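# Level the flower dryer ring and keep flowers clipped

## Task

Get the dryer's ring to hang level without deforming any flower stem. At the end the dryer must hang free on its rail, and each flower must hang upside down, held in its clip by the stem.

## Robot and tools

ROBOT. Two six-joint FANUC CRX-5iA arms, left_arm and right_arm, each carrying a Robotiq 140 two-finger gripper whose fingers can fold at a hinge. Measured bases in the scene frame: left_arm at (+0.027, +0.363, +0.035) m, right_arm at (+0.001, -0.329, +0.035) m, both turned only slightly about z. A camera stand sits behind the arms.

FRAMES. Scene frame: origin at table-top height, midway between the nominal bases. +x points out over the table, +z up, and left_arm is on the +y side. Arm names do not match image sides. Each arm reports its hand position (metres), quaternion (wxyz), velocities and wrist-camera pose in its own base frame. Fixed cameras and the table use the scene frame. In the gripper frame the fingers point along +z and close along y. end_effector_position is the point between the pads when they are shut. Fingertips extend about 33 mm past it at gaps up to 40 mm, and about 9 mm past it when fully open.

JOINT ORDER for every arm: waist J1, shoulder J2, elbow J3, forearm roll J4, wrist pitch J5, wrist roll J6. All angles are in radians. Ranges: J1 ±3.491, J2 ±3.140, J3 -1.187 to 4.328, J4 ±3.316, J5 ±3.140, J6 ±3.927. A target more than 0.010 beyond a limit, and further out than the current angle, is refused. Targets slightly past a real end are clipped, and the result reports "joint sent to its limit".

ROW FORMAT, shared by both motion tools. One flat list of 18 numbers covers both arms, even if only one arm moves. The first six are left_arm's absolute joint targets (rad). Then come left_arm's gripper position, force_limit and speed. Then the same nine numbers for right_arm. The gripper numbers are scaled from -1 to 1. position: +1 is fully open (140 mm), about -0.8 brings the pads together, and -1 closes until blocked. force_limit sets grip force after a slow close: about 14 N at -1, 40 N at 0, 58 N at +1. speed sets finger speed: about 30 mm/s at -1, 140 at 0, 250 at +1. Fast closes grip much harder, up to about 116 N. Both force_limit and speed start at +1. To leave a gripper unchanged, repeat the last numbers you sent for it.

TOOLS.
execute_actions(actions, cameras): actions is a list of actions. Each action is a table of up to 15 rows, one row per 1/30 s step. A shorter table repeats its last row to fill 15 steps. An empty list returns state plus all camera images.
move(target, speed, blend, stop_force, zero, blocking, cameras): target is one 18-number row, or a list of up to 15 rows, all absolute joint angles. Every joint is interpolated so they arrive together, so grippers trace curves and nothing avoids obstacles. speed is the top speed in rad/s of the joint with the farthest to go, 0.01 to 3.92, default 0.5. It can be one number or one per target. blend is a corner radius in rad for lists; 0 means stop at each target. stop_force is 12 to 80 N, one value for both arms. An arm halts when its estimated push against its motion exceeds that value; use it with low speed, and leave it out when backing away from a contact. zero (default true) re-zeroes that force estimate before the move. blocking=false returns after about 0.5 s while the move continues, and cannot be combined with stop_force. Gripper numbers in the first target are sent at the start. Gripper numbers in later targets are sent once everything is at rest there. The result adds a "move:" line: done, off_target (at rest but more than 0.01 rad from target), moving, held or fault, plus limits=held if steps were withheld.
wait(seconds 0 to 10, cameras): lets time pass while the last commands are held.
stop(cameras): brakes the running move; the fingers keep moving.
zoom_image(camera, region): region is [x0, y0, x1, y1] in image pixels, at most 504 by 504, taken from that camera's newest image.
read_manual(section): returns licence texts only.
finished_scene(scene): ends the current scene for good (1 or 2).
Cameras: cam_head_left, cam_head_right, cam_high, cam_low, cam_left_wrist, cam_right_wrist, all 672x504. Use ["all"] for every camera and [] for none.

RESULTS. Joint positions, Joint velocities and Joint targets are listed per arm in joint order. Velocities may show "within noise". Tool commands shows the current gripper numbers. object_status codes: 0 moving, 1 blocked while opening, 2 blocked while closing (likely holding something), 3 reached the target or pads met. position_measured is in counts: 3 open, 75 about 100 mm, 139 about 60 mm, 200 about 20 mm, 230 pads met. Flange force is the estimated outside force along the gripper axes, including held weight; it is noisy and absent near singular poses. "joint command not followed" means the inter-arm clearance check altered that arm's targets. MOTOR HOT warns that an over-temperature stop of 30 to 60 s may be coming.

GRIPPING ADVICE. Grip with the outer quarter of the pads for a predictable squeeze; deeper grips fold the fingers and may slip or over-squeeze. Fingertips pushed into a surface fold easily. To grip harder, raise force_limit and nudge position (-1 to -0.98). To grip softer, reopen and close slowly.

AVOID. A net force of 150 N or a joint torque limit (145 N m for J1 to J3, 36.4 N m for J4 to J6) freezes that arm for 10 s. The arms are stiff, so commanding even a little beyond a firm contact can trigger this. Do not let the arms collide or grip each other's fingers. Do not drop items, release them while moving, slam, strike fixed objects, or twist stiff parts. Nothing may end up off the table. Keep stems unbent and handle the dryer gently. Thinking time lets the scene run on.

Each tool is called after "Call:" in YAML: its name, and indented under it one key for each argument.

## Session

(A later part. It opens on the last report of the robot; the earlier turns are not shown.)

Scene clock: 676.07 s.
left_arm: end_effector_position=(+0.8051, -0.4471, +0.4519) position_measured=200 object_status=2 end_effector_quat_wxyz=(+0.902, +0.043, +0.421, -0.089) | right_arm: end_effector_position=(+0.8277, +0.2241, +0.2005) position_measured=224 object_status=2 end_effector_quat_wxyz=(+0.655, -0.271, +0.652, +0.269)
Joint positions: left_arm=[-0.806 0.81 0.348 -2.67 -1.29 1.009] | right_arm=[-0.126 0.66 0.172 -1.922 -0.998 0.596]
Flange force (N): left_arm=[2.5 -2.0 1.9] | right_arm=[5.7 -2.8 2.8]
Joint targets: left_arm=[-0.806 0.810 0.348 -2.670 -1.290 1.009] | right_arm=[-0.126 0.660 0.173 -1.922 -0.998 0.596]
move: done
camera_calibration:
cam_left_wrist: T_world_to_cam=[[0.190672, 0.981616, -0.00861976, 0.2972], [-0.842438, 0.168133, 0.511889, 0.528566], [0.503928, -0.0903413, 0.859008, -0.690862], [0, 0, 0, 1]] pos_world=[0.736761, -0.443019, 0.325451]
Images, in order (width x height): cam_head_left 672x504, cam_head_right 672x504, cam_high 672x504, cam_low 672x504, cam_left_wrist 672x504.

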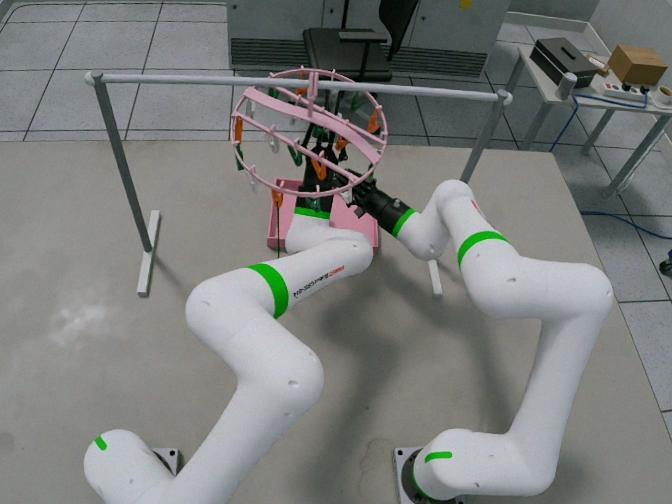

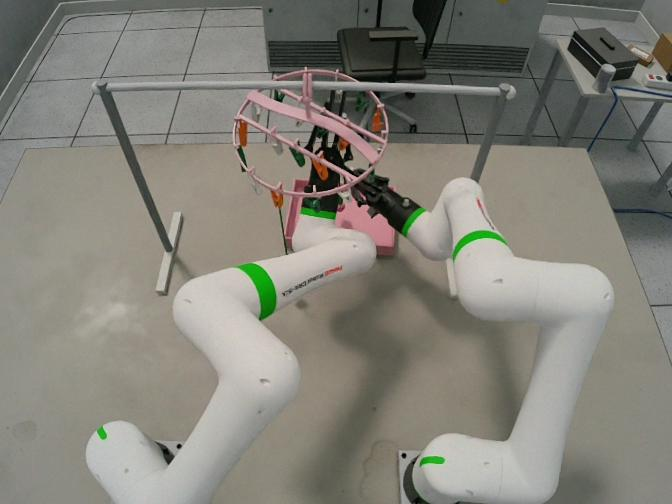

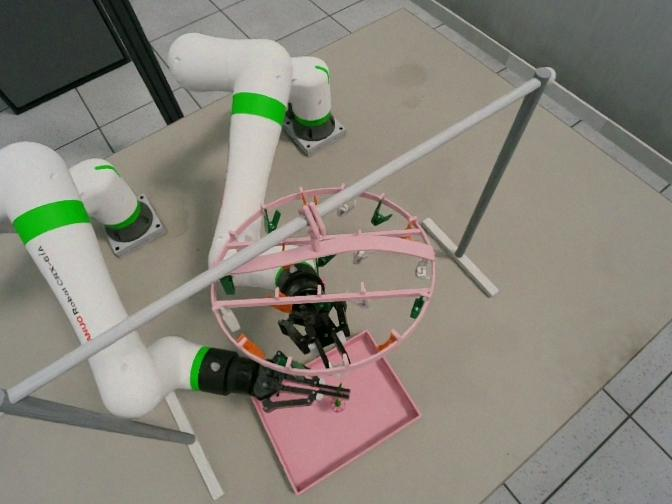

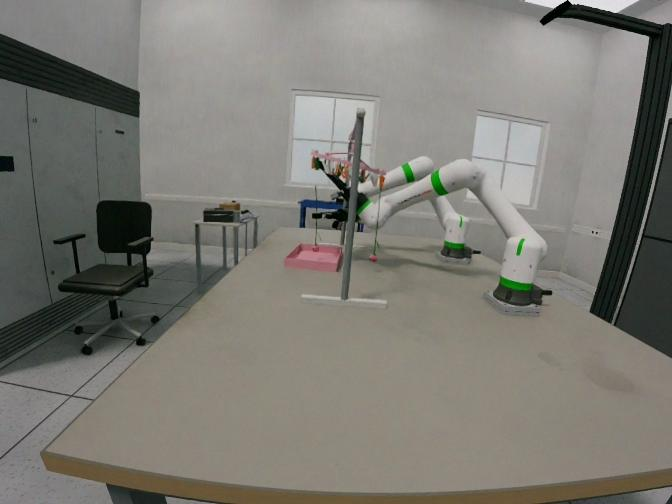

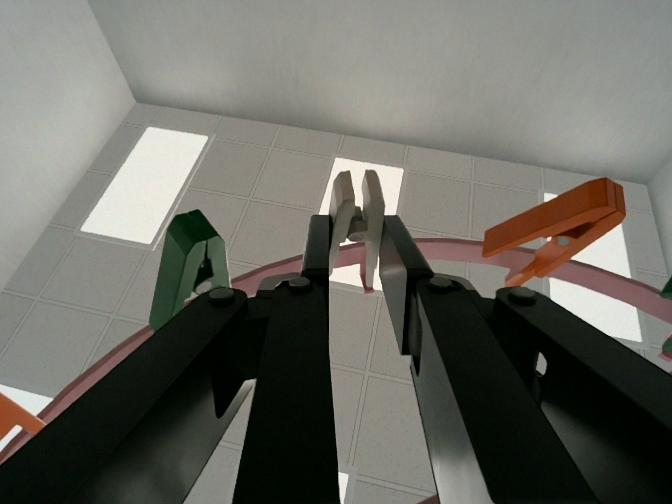

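Call:
move:
  target: [-0.8062,0.8102,0.3478,-2.6697,-1.29,1.009,-1,0.1,-1,-0.1159,0.5925,0.1828,-1.876,-0.9652,0.505,-1,-1,-1]
  speed: 0.1
  cameras: ["cam_left_wrist","cam_high","cam_low","cam_head_left","cam_head_right","cam_right_wrist"]

Call:
zoom_image:
  camera: "cam_low"
  region: [290, 130, 370, 210]

Call:
zoom_image:
  camera: "cam_head_left"
  region: [270, 70, 390, 200]

Call:
zoom_image:
  camera: "cam_high"
  region: [280, 320, 400, 430]

Call:
zoom_image:
  camera: "cam_left_wrist"
  region: [200, 0, 500, 300]

Scene clock: 692.27 s.
left_arm: end_effector_position=(+0.8051, -0.4471, +0.4519) position_measured=200 object_status=2 end_effector_quat_wxyz=(+0.902, +0.043, +0.421, -0.089) | right_arm: end_effector_position=(+0.8267, +0.2245, +0.2400) position_measured=224 object_status=2 end_effector_quat_wxyz=(+0.653, -0.270, +0.653, +0.271)
Joint positions: left_arm=[-0.806 0.81 0.348 -2.67 -1.29 1.009] | right_arm=[-0.116 0.593 0.183 -1.876 -0.965 0.505]
Flange force (N): left_arm=[2.9 -2.2 2.4] | right_arm=[5.2 -3.6 2.2]
Joint targets: left_arm=[-0.806 0.810 0.348 -2.670 -1.290 1.009] | right_arm=[-0.116 0.593 0.183 -1.876 -0.965 0.505]
move: done
camera_calibration:
cam_left_wrist: T_world_to_cam=[[0.190672, 0.981616, -0.00861976, 0.2972], [-0.842438, 0.168133, 0.511889, 0.528566], [0.503928, -0.0903413, 0.859008, -0.690862], [0, 0, 0, 1]] pos_world=[0.736761, -0.443019, 0.325451]
cam_right_wrist: T_world_to_cam=[[-0.68947, 0.724253, 0.00945995, 0.419095], [-0.229783, -0.231096, 0.945407, 0.0195015], [0.6869, 0.649656, 0.325754, -0.645696], [0, 0, 0, 1]] pos_world=[0.736963, 0.120457, 0.187937]

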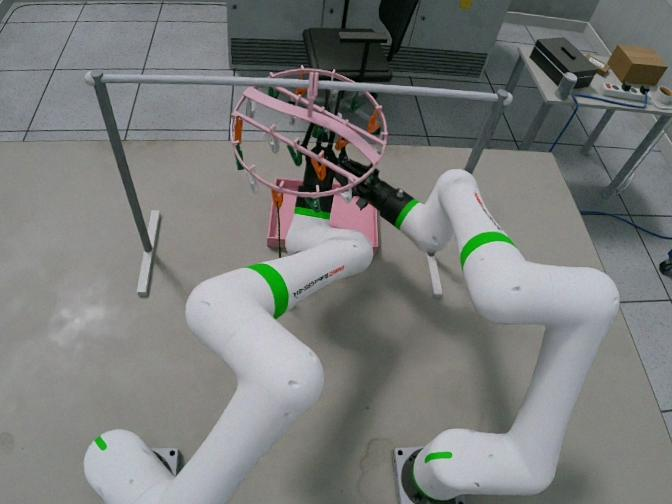

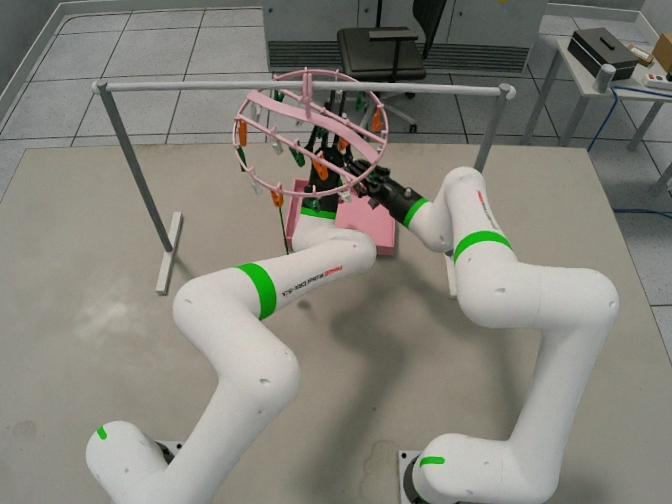

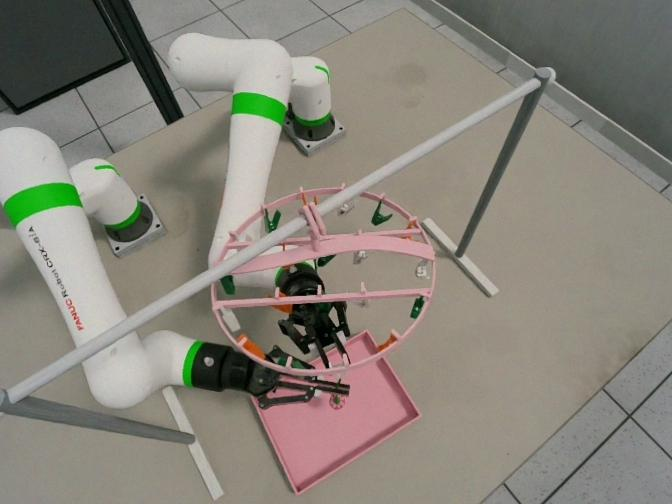

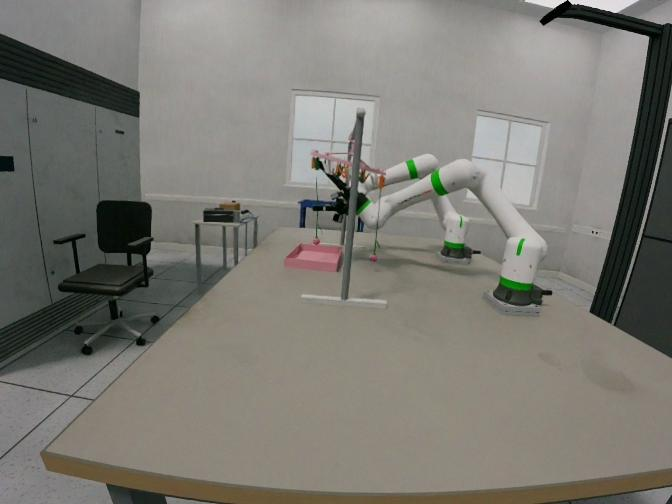

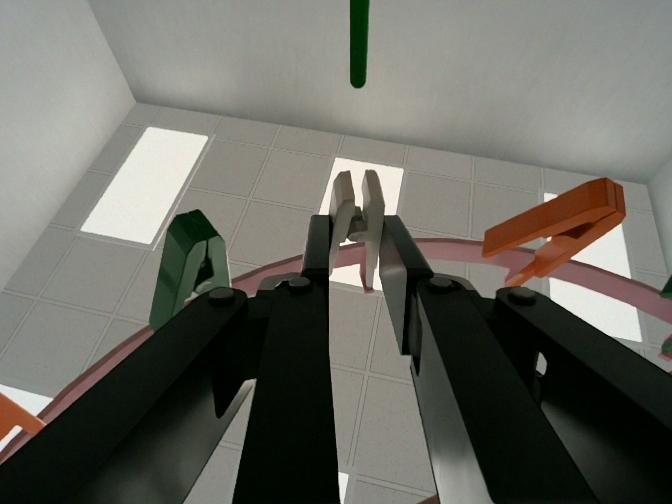

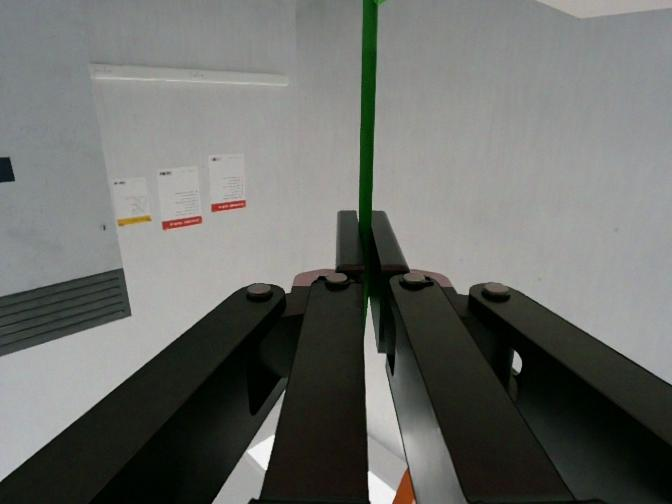

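Scaled by 6.300 from the camera's 672x504 image, which has a finer 960x720 frame.

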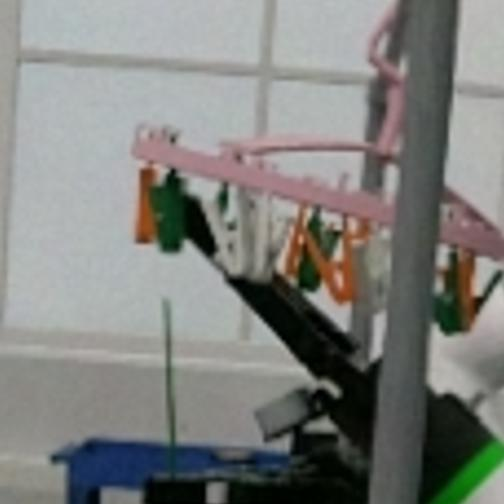

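Scaled by 3.877 from the camera's 672x504 image, which has a finer 960x720 frame.

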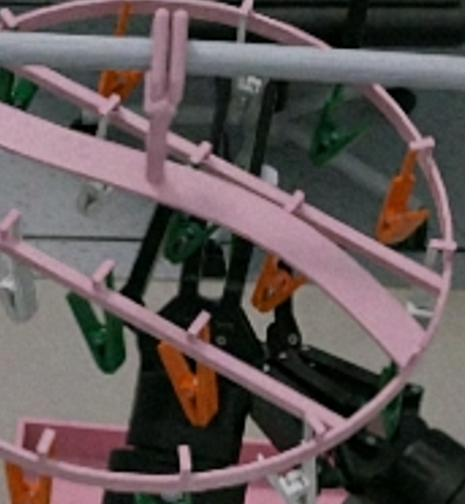

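Scaled by 4.200 from the camera's 672x504 image, which has a finer 960x720 frame.

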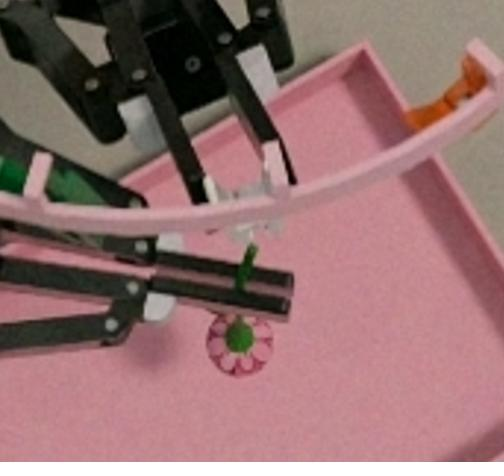

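Scaled by 1.680 from the camera's 672x504 image, which has a finer 960x720 frame.

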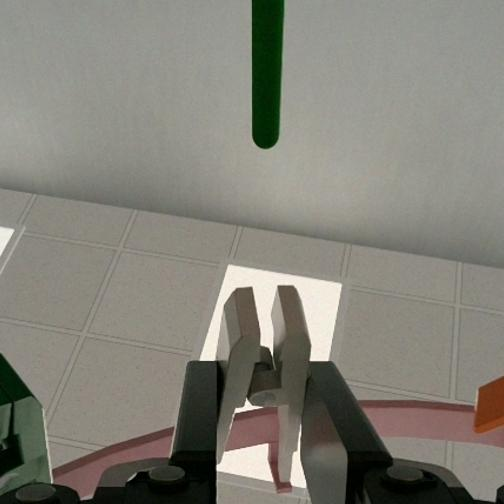

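Call:
move:
  target: [-0.8062,0.8102,0.3478,-2.6697,-1.29,1.009,-1,0.1,-1,-0.1126,0.5741,0.1891,-1.8606,-0.9554,0.4768,-1,-1,-1]
  speed: 0.08
  cameras: ["cam_left_wrist","cam_high","cam_low"]

Call:
zoom_image:
  camera: "cam_left_wrist"
  region: [250, 50, 450, 250]

Call:
zoom_image:
  camera: "cam_high"
  region: [310, 350, 370, 410]

Scene clock: 711.50 s.
left_arm: end_effector_position=(+0.8051, -0.4471, +0.4519) position_measured=200 object_status=2 end_effector_quat_wxyz=(+0.902, +0.043, +0.421, -0.089) | right_arm: end_effector_position=(+0.8269, +0.2246, +0.2521) position_measured=224 object_status=2 end_effector_quat_wxyz=(+0.653, -0.271, +0.653, +0.271)
Joint positions: left_arm=[-0.806 0.81 0.348 -2.67 -1.29 1.009] | right_arm=[-0.113 0.574 0.189 -1.861 -0.955 0.477]
Flange force (N): left_arm=[3.0 -2.2 1.9] | right_arm=[5.3 -4.1 2.6]
Joint targets: left_arm=[-0.806 0.810 0.348 -2.670 -1.290 1.009] | right_arm=[-0.113 0.574 0.189 -1.861 -0.955 0.477]
move: done
camera_calibration:
cam_left_wrist: T_world_to_cam=[[0.190672, 0.981616, -0.00861976, 0.2972], [-0.842438, 0.168133, 0.511889, 0.528566], [0.503928, -0.0903413, 0.859008, -0.690862], [0, 0, 0, 1]] pos_world=[0.736761, -0.443019, 0.325451]
Images, in order (width x height): cam_high 672x504, cam_low 672x504, cam_left_wrist 672x504.

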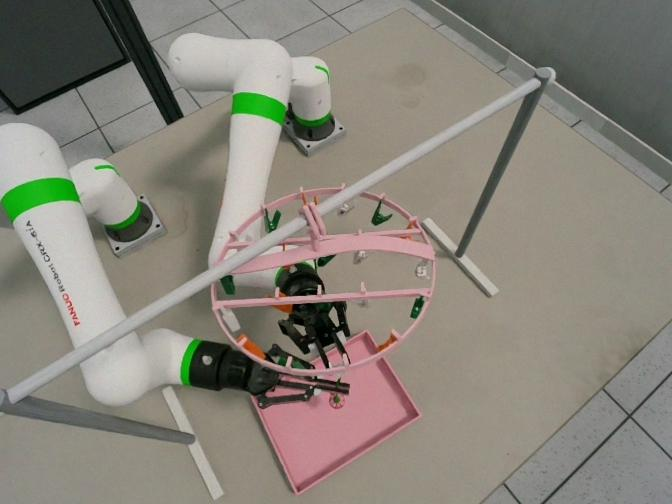

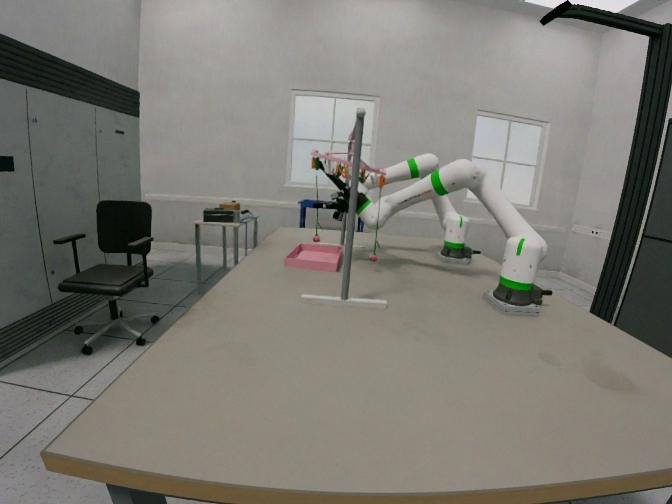

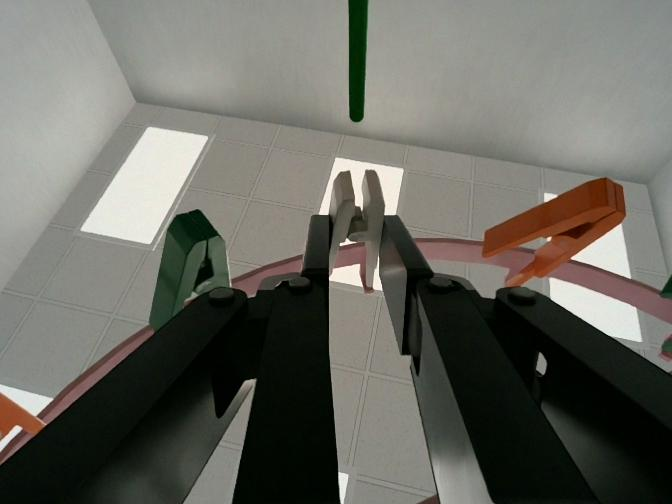

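Scaled by 2.520 from the camera's 672x504 image, which has a finer 960x720 frame.

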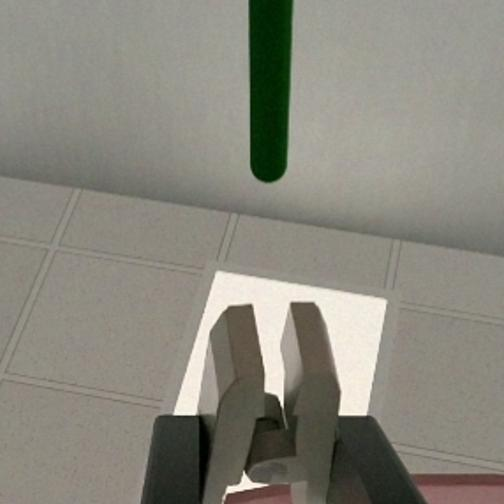

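Scaled by 8.400 from the camera's 672x504 image, which has a finer 960x720 frame.

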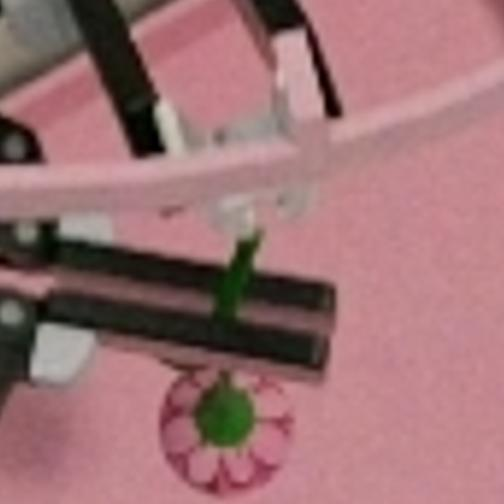

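Call:
move:
  target: [-0.8062,0.8102,0.3478,-2.6697,-1.29,1.009,-1,0.1,-1,-0.1048,0.5313,0.2037,-1.8248,-0.9325,0.411,-1,-1,-1]
  speed: 0.06
  cameras: ["cam_left_wrist","cam_high","cam_low"]

Call:
zoom_image:
  camera: "cam_left_wrist"
  region: [250, 50, 450, 250]

Call:
zoom_image:
  camera: "cam_high"
  region: [310, 350, 370, 410]

Scene clock: 725.37 s.
left_arm: end_effector_position=(+0.8051, -0.4471, +0.4519) position_measured=200 object_status=2 end_effector_quat_wxyz=(+0.902, +0.043, +0.421, -0.089) | right_arm: end_effector_position=(+0.8267, +0.2246, +0.2807) position_measured=224 object_status=2 end_effector_quat_wxyz=(+0.653, -0.271, +0.654, +0.271)
Joint positions: left_arm=[-0.806 0.81 0.348 -2.67 -1.29 1.009] | right_arm=[-0.105 0.531 0.204 -1.825 -0.932 0.411]
Flange force (N): left_arm=[-1.3 -0.6 2.7] | right_arm=[6.8 -4.4 2.2]
Joint targets: left_arm=[-0.806 0.810 0.348 -2.670 -1.290 1.009] | right_arm=[-0.105 0.531 0.204 -1.825 -0.932 0.411]
move: done
camera_calibration:
cam_left_wrist: T_world_to_cam=[[0.190672, 0.981616, -0.00861976, 0.2972], [-0.842438, 0.168133, 0.511889, 0.528566], [0.503928, -0.0903413, 0.859008, -0.690862], [0, 0, 0, 1]] pos_world=[0.736761, -0.443019, 0.325451]
Images, in order (width x height): cam_high 672x504, cam_low 672x504, cam_left_wrist 672x504.

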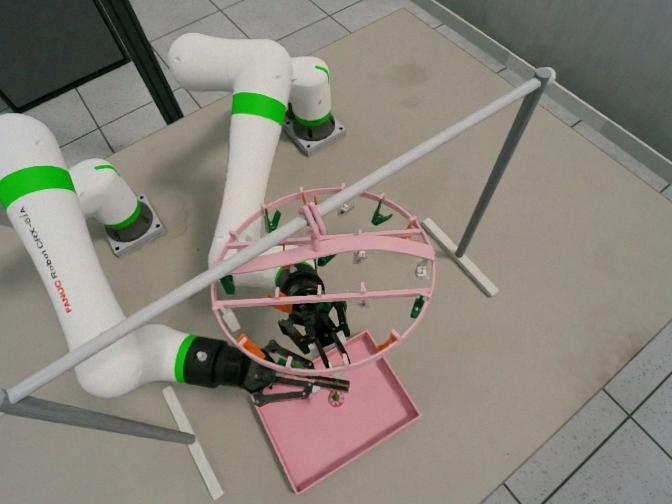

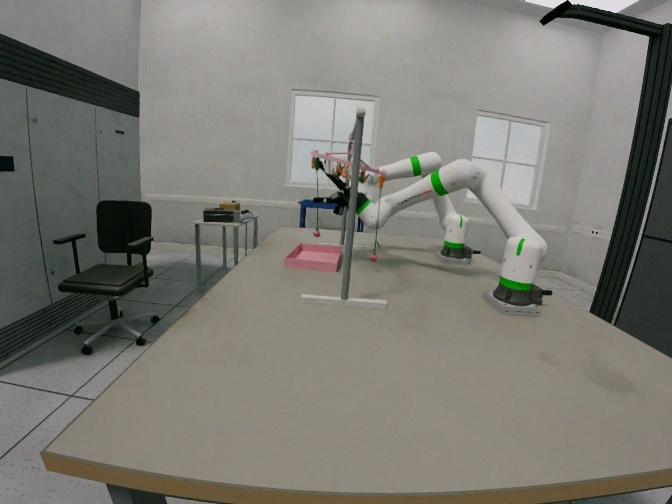

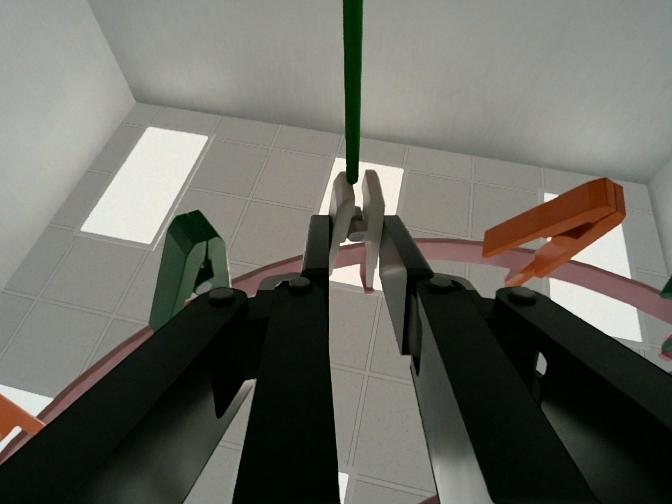

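Scaled by 2.520 from the camera's 672x504 image, which has a finer 960x720 frame.

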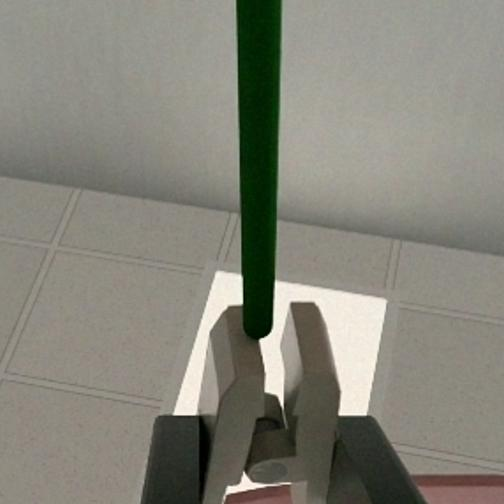

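Scaled by 8.400 from the camera's 672x504 image, which has a finer 960x720 frame.

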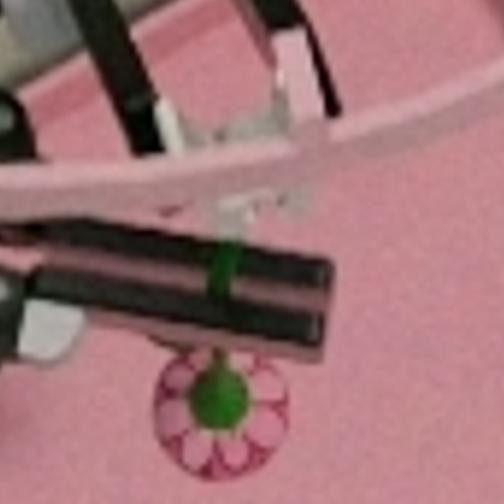

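Call:
move:
  target:
    - [-0.8062,0.8102,0.3478,-2.6697,-1.29,1.009,-1,0.1,-1,-0.1022,0.5313,0.2037,-1.8248,-0.9325,0.411,-1,-1,-1]
    - [-0.8062,0.8102,0.3478,-2.6697,-1.29,1.009,-1,0.1,-1,-0.1,0.5191,0.2079,-1.8146,-0.926,0.392,-1,-1,-1]
  speed: 0.06
  cameras: ["cam_left_wrist","cam_high"]

Call:
zoom_image:
  camera: "cam_left_wrist"
  region: [250, 50, 450, 250]

Call:
zoom_image:
  camera: "cam_high"
  region: [310, 350, 370, 410]

Scene clock: 738.80 s.
left_arm: end_effector_position=(+0.8052, -0.4471, +0.4518) position_measured=200 object_status=2 end_effector_quat_wxyz=(+0.902, +0.043, +0.421, -0.089) | right_arm: end_effector_position=(+0.8259, +0.2266, +0.2891) position_measured=224 object_status=2 end_effector_quat_wxyz=(+0.653, -0.271, +0.653, +0.272)
Joint positions: left_arm=[-0.806 0.81 0.348 -2.67 -1.29 1.009] | right_arm=[-0.1 0.519 0.208 -1.815 -0.926 0.392]
Flange force (N): left_arm=[2.3 -1.9 2.2] | right_arm=[4.3 -4.4 2.4]
Joint targets: left_arm=[-0.806 0.810 0.348 -2.670 -1.290 1.009] | right_arm=[-0.100 0.519 0.208 -1.815 -0.926 0.392]
move: done
camera_calibration:
cam_left_wrist: T_world_to_cam=[[0.190712, 0.981609, -0.00855197, 0.297144], [-0.842387, 0.168124, 0.511976, 0.528548], [0.503998, -0.0904358, 0.858957, -0.690853], [0, 0, 0, 1]] pos_world=[0.736761, -0.443019, 0.325351]
Images, in order (width x height): cam_high 672x504, cam_left_wrist 672x504.

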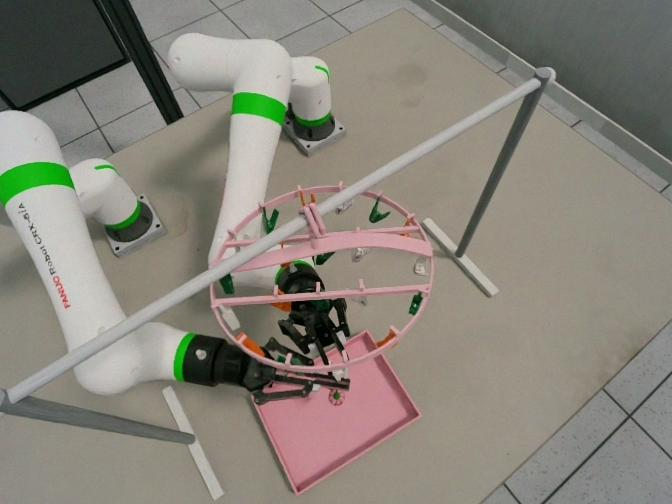

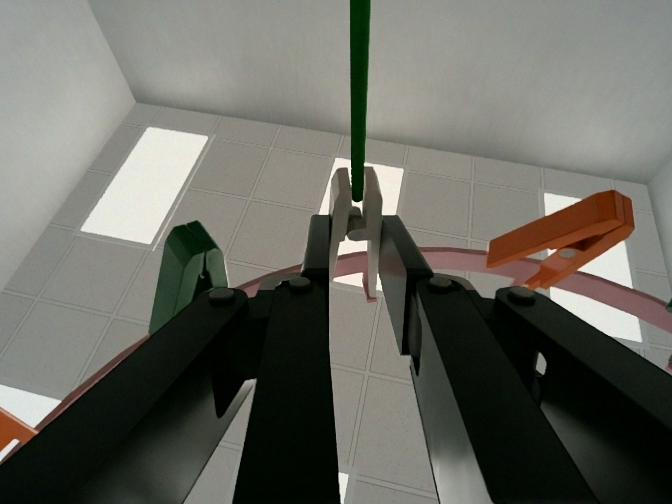

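Scaled by 2.520 from the camera's 672x504 image, which has a finer 960x720 frame.

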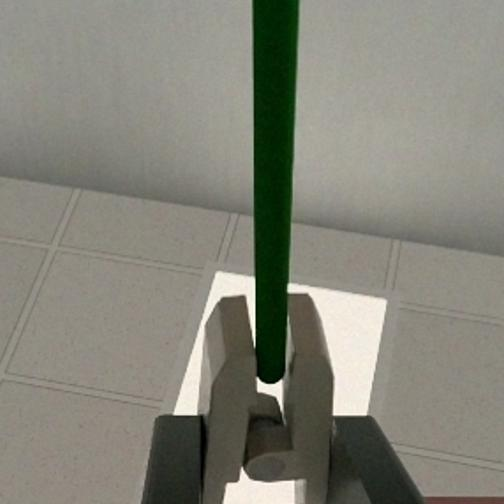

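Scaled by 8.400 from the camera's 672x504 image, which has a finer 960x720 frame.

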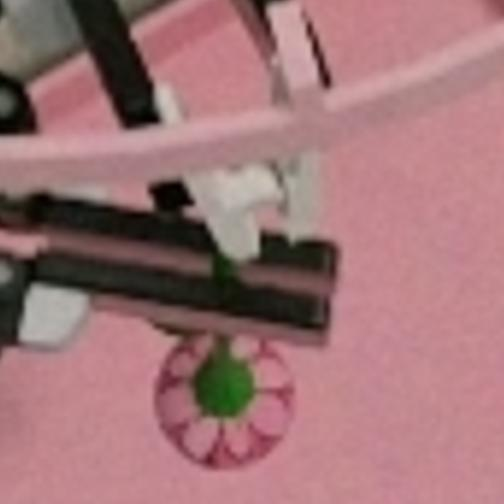

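Call:
move:
  target: [-0.8062,0.8102,0.3478,-2.6697,-1.29,1.009,-0.3,-1,-1,-0.1,0.5191,0.2079,-1.8146,-0.926,0.392,-1,-1,-1]
  cameras: ["cam_left_wrist","cam_high"]

Call:
zoom_image:
  camera: "cam_left_wrist"
  region: [250, 50, 450, 250]

Call:
zoom_image:
  camera: "cam_high"
  region: [310, 350, 370, 410]

Scene clock: 744.60 s.
left_arm: end_effector_position=(+0.8051, -0.4471, +0.4519) position_measured=167 object_status=0 end_effector_quat_wxyz=(+0.902, +0.043, +0.421, -0.089) | right_arm: end_effector_position=(+0.8259, +0.2266, +0.2891) position_measured=224 object_status=2 end_effector_quat_wxyz=(+0.653, -0.271, +0.653, +0.272)
Joint positions: left_arm=[-0.806 0.81 0.348 -2.67 -1.29 1.009] | right_arm=[-0.1 0.519 0.208 -1.815 -0.926 0.392]
Flange force (N): left_arm=[0.8 -0.4 0.8] | right_arm=[4.1 -3.0 2.4]
Joint targets: left_arm=[-0.806 0.810 0.348 -2.670 -1.290 1.009] | right_arm=[-0.100 0.519 0.208 -1.815 -0.926 0.392]
move: done
camera_calibration:
cam_left_wrist: T_world_to_cam=[[0.190755, 0.981599, -0.00867071, 0.297148], [-0.842419, 0.16823, 0.511888, 0.528595], [0.503928, -0.090341, 0.859008, -0.690862], [0, 0, 0, 1]] pos_world=[0.736761, -0.443019, 0.325451]
Images, in order (width x height): cam_high 672x504, cam_left_wrist 672x504.

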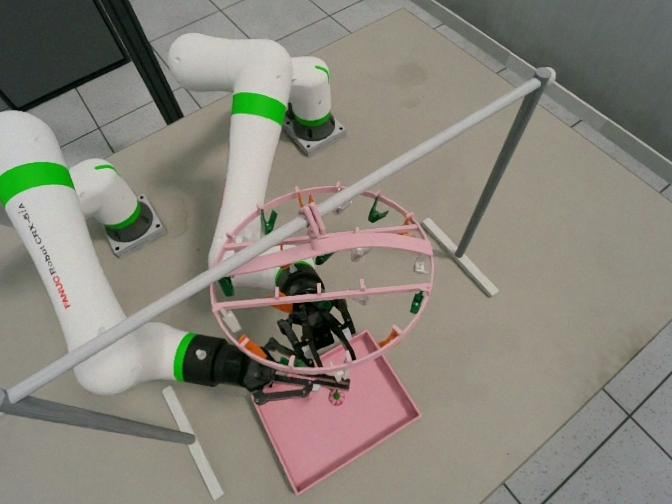

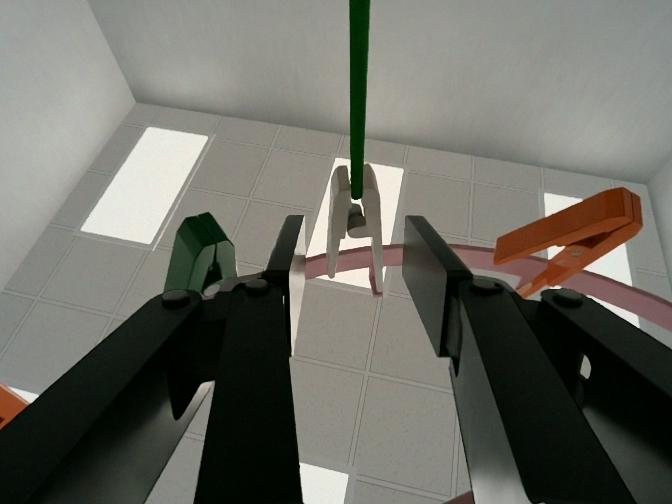

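Scaled by 2.520 from the camera's 672x504 image, which has a finer 960x720 frame.

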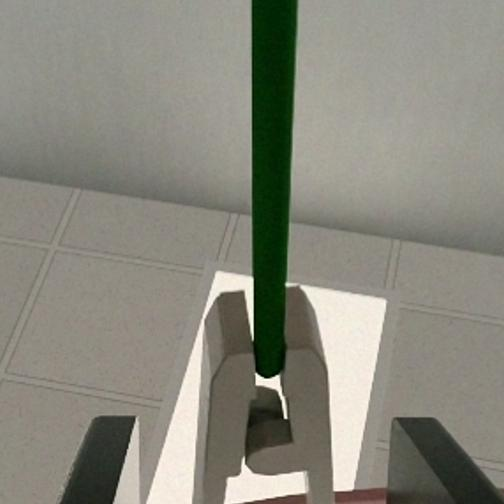

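Scaled by 8.400 from the camera's 672x504 image, which has a finer 960x720 frame.

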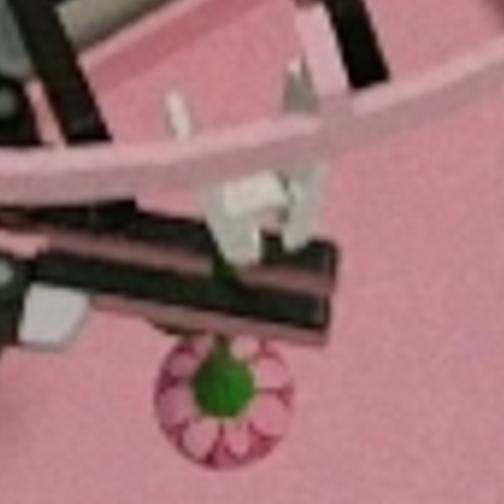

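Call:
move:
  target:
    - [-0.8062,0.8102,0.3478,-2.6697,-1.29,1.009,-0.16,-1,-1,-0.1,0.5191,0.2079,-1.8146,-0.926,0.392,-1,-1,-1]
    - [-0.8217,0.781,0.23,-2.6695,-1.3754,1.04,-0.16,-1,-1,-0.1,0.5191,0.2079,-1.8146,-0.926,0.392,-1,-1,-1]
    - [-0.944,0.8635,0.0744,-2.581,-1.626,1.084,-0.16,-1,-1,-0.1,0.5191,0.2079,-1.8146,-0.926,0.392,-1,-1,-1]
  speed: 0.15
  cameras: ["cam_left_wrist","cam_high","cam_low"]

Call:
zoom_image:
  camera: "cam_left_wrist"
  region: [250, 50, 450, 250]

Call:
zoom_image:
  camera: "cam_low"
  region: [290, 130, 410, 270]

Call:
zoom_image:
  camera: "cam_high"
  region: [310, 350, 370, 410]

Scene clock: 761.23 s.
left_arm: end_effector_position=(+0.6916, -0.4445, +0.3239) position_measured=149 object_status=3 end_effector_quat_wxyz=(+0.899, +0.036, +0.426, -0.093) | right_arm: end_effector_position=(+0.8259, +0.2266, +0.2891) position_measured=224 object_status=2 end_effector_quat_wxyz=(+0.653, -0.271, +0.653, +0.272)
Joint positions: left_arm=[-0.944 0.863 0.074 -2.581 -1.626 1.084] | right_arm=[-0.1 0.519 0.208 -1.815 -0.926 0.392]
Flange force (N): left_arm=[1.7 -1.2 0.8] | right_arm=[4.6 -3.3 2.2]
Joint targets: left_arm=[-0.944 0.863 0.074 -2.581 -1.626 1.084] | right_arm=[-0.100 0.519 0.208 -1.815 -0.926 0.392]
move: done
camera_calibration:
cam_left_wrist: T_world_to_cam=[[0.190921, 0.981282, -0.0252132, 0.32027], [-0.835822, 0.175982, 0.520031, 0.494239], [0.514734, -0.0782112, 0.853775, -0.523789], [0, 0, 0, 1]] pos_world=[0.621561, -0.442218, 0.198254]
Images, in order (width x height): cam_high 672x504, cam_low 672x504, cam_left_wrist 672x504.

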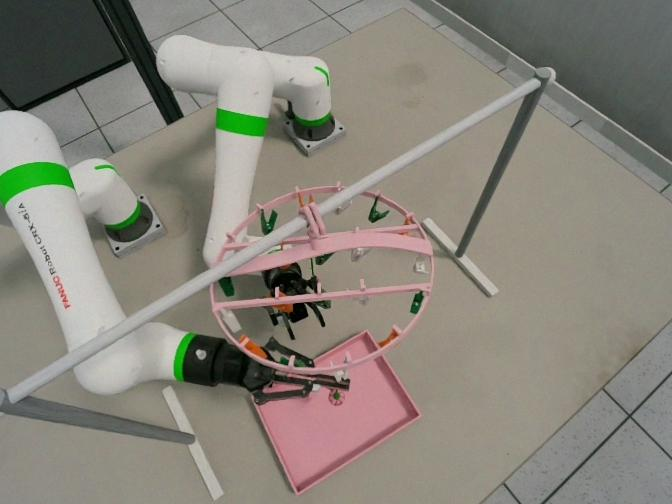

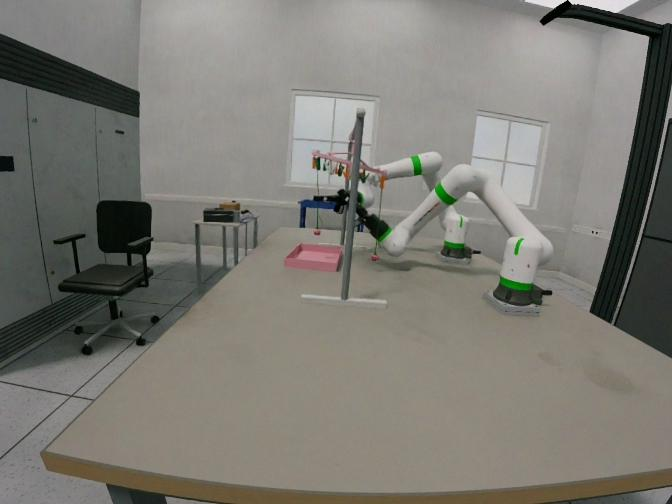

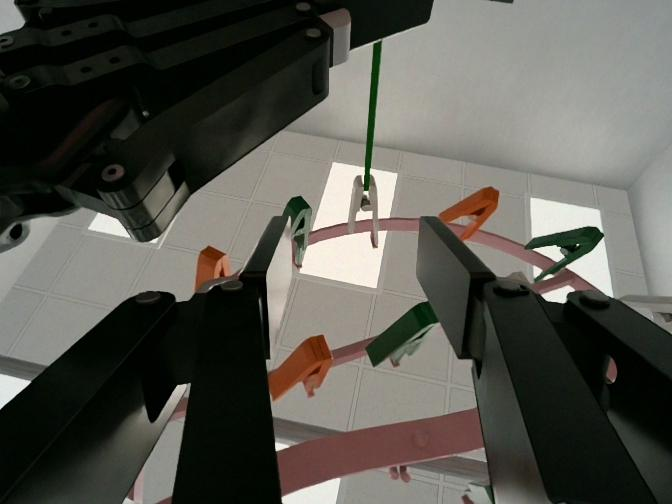

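Scaled by 2.520 from the camera's 672x504 image, which has a finer 960x720 frame.

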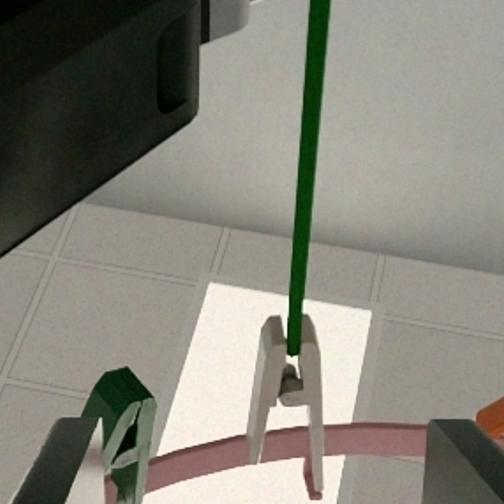

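Scaled by 3.600 from the camera's 672x504 image, which has a finer 960x720 frame.

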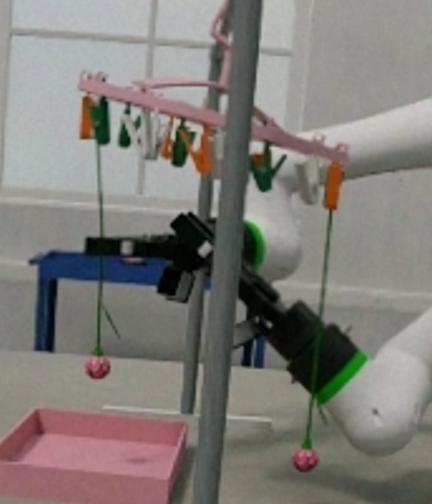

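Scaled by 8.400 from the camera's 672x504 image, which has a finer 960x720 frame.

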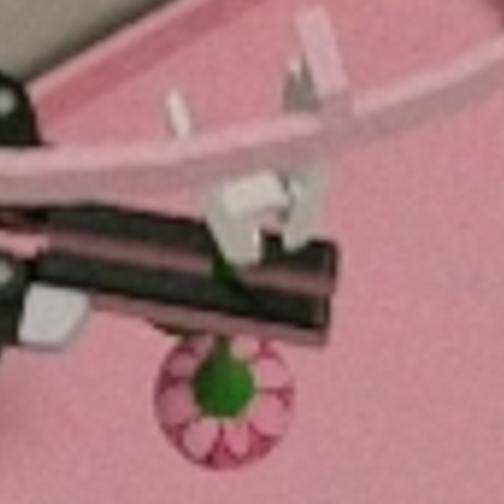

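Call:
move:
  target:
    - [-1.0315,0.8954,-0.0906,-2.516,-1.825,1.138,-0.16,-1,-1,-0.1,0.5191,0.2079,-1.8146,-0.926,0.392,-1,-1,-1]
    - [-1.3781,0.4,-0.1208,-1.937,-1.541,0.488,-0.16,-1,-1,-0.1,0.5191,0.2079,-1.8146,-0.926,0.392,-1,-1,-1]
    - [-1.415,0.0,-0.1,-1.59,-1.4155,0.127,-0.16,-1,-1,-0.1,0.5191,0.2079,-1.8146,-0.926,0.392,-1,-1,-1]
    - [-1.415,0.0,-0.1,-1.59,-1.4155,0.127,-0.16,-1,-1,-0.11,0.5741,0.1891,-1.8606,-0.9554,0.4768,-1,-1,-1]
  speed: [0.3,0.3,0.3,0.06]
  cameras: ["cam_head_left","cam_high","cam_low"]

Call:
zoom_image:
  camera: "cam_low"
  region: [290, 130, 410, 270]

Call:
zoom_image:
  camera: "cam_high"
  region: [310, 350, 370, 410]

Scene clock: 779.27 s.
left_arm: end_effector_position=(+0.4234, -0.4097, +0.4240) position_measured=149 object_status=3 end_effector_quat_wxyz=(+0.708, -0.009, +0.706, -0.009) | right_arm: end_effector_position=(+0.8263, +0.2268, +0.2521) position_measured=224 object_status=2 end_effector_quat_wxyz=(+0.653, -0.272, +0.653, +0.272)
Joint positions: left_arm=[-1.415 0 -0.1 -1.59 -1.416 0.127] | right_arm=[-0.11 0.574 0.189 -1.861 -0.955 0.477]
Flange force (N): left_arm=[-1.7 -0.1 0.8] | right_arm=[5.0 -2.6 2.1]
Joint targets: left_arm=[-1.415 0.000 -0.100 -1.590 -1.415 0.127] | right_arm=[-0.110 0.574 0.189 -1.861 -0.955 0.477]
move: done
Images, in order (width x height): cam_head_left 672x504, cam_high 672x504, cam_low 672x504.

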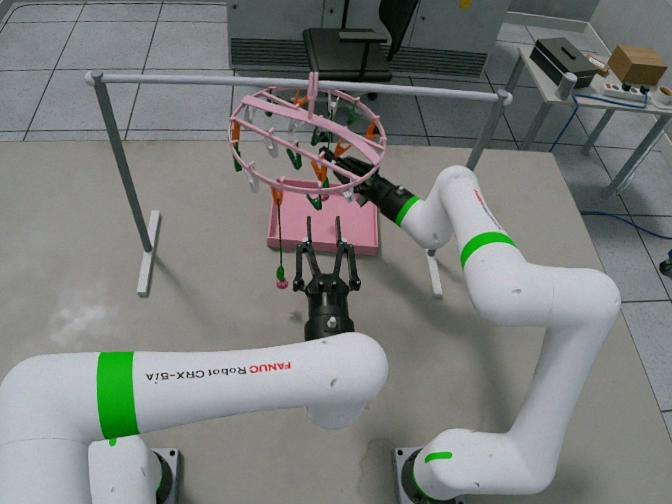

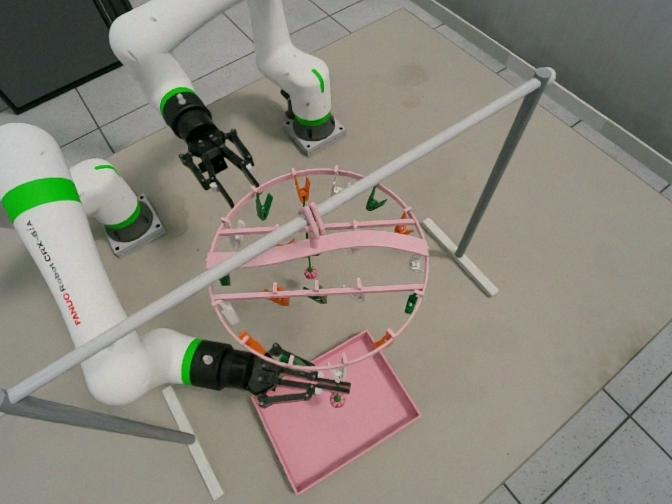

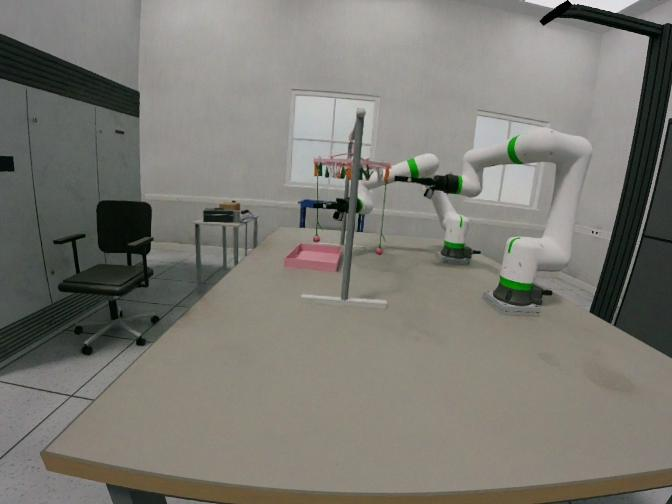

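Scaled by 3.600 from the camera's 672x504 image, which has a finer 960x720 frame.

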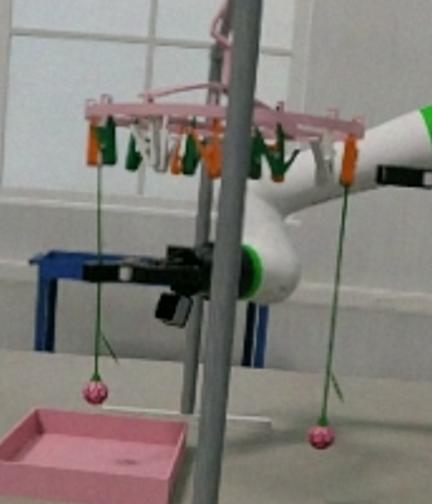

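Scaled by 8.400 from the camera's 672x504 image, which has a finer 960x720 frame.

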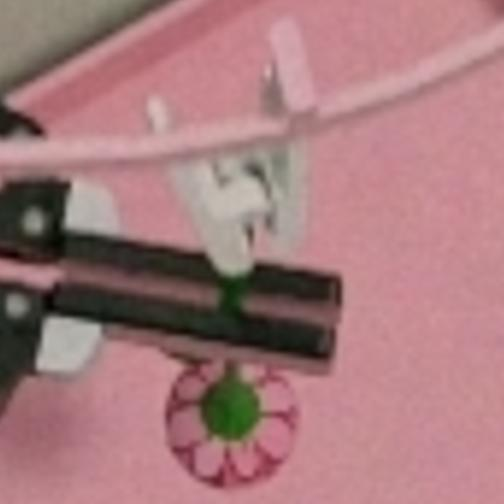

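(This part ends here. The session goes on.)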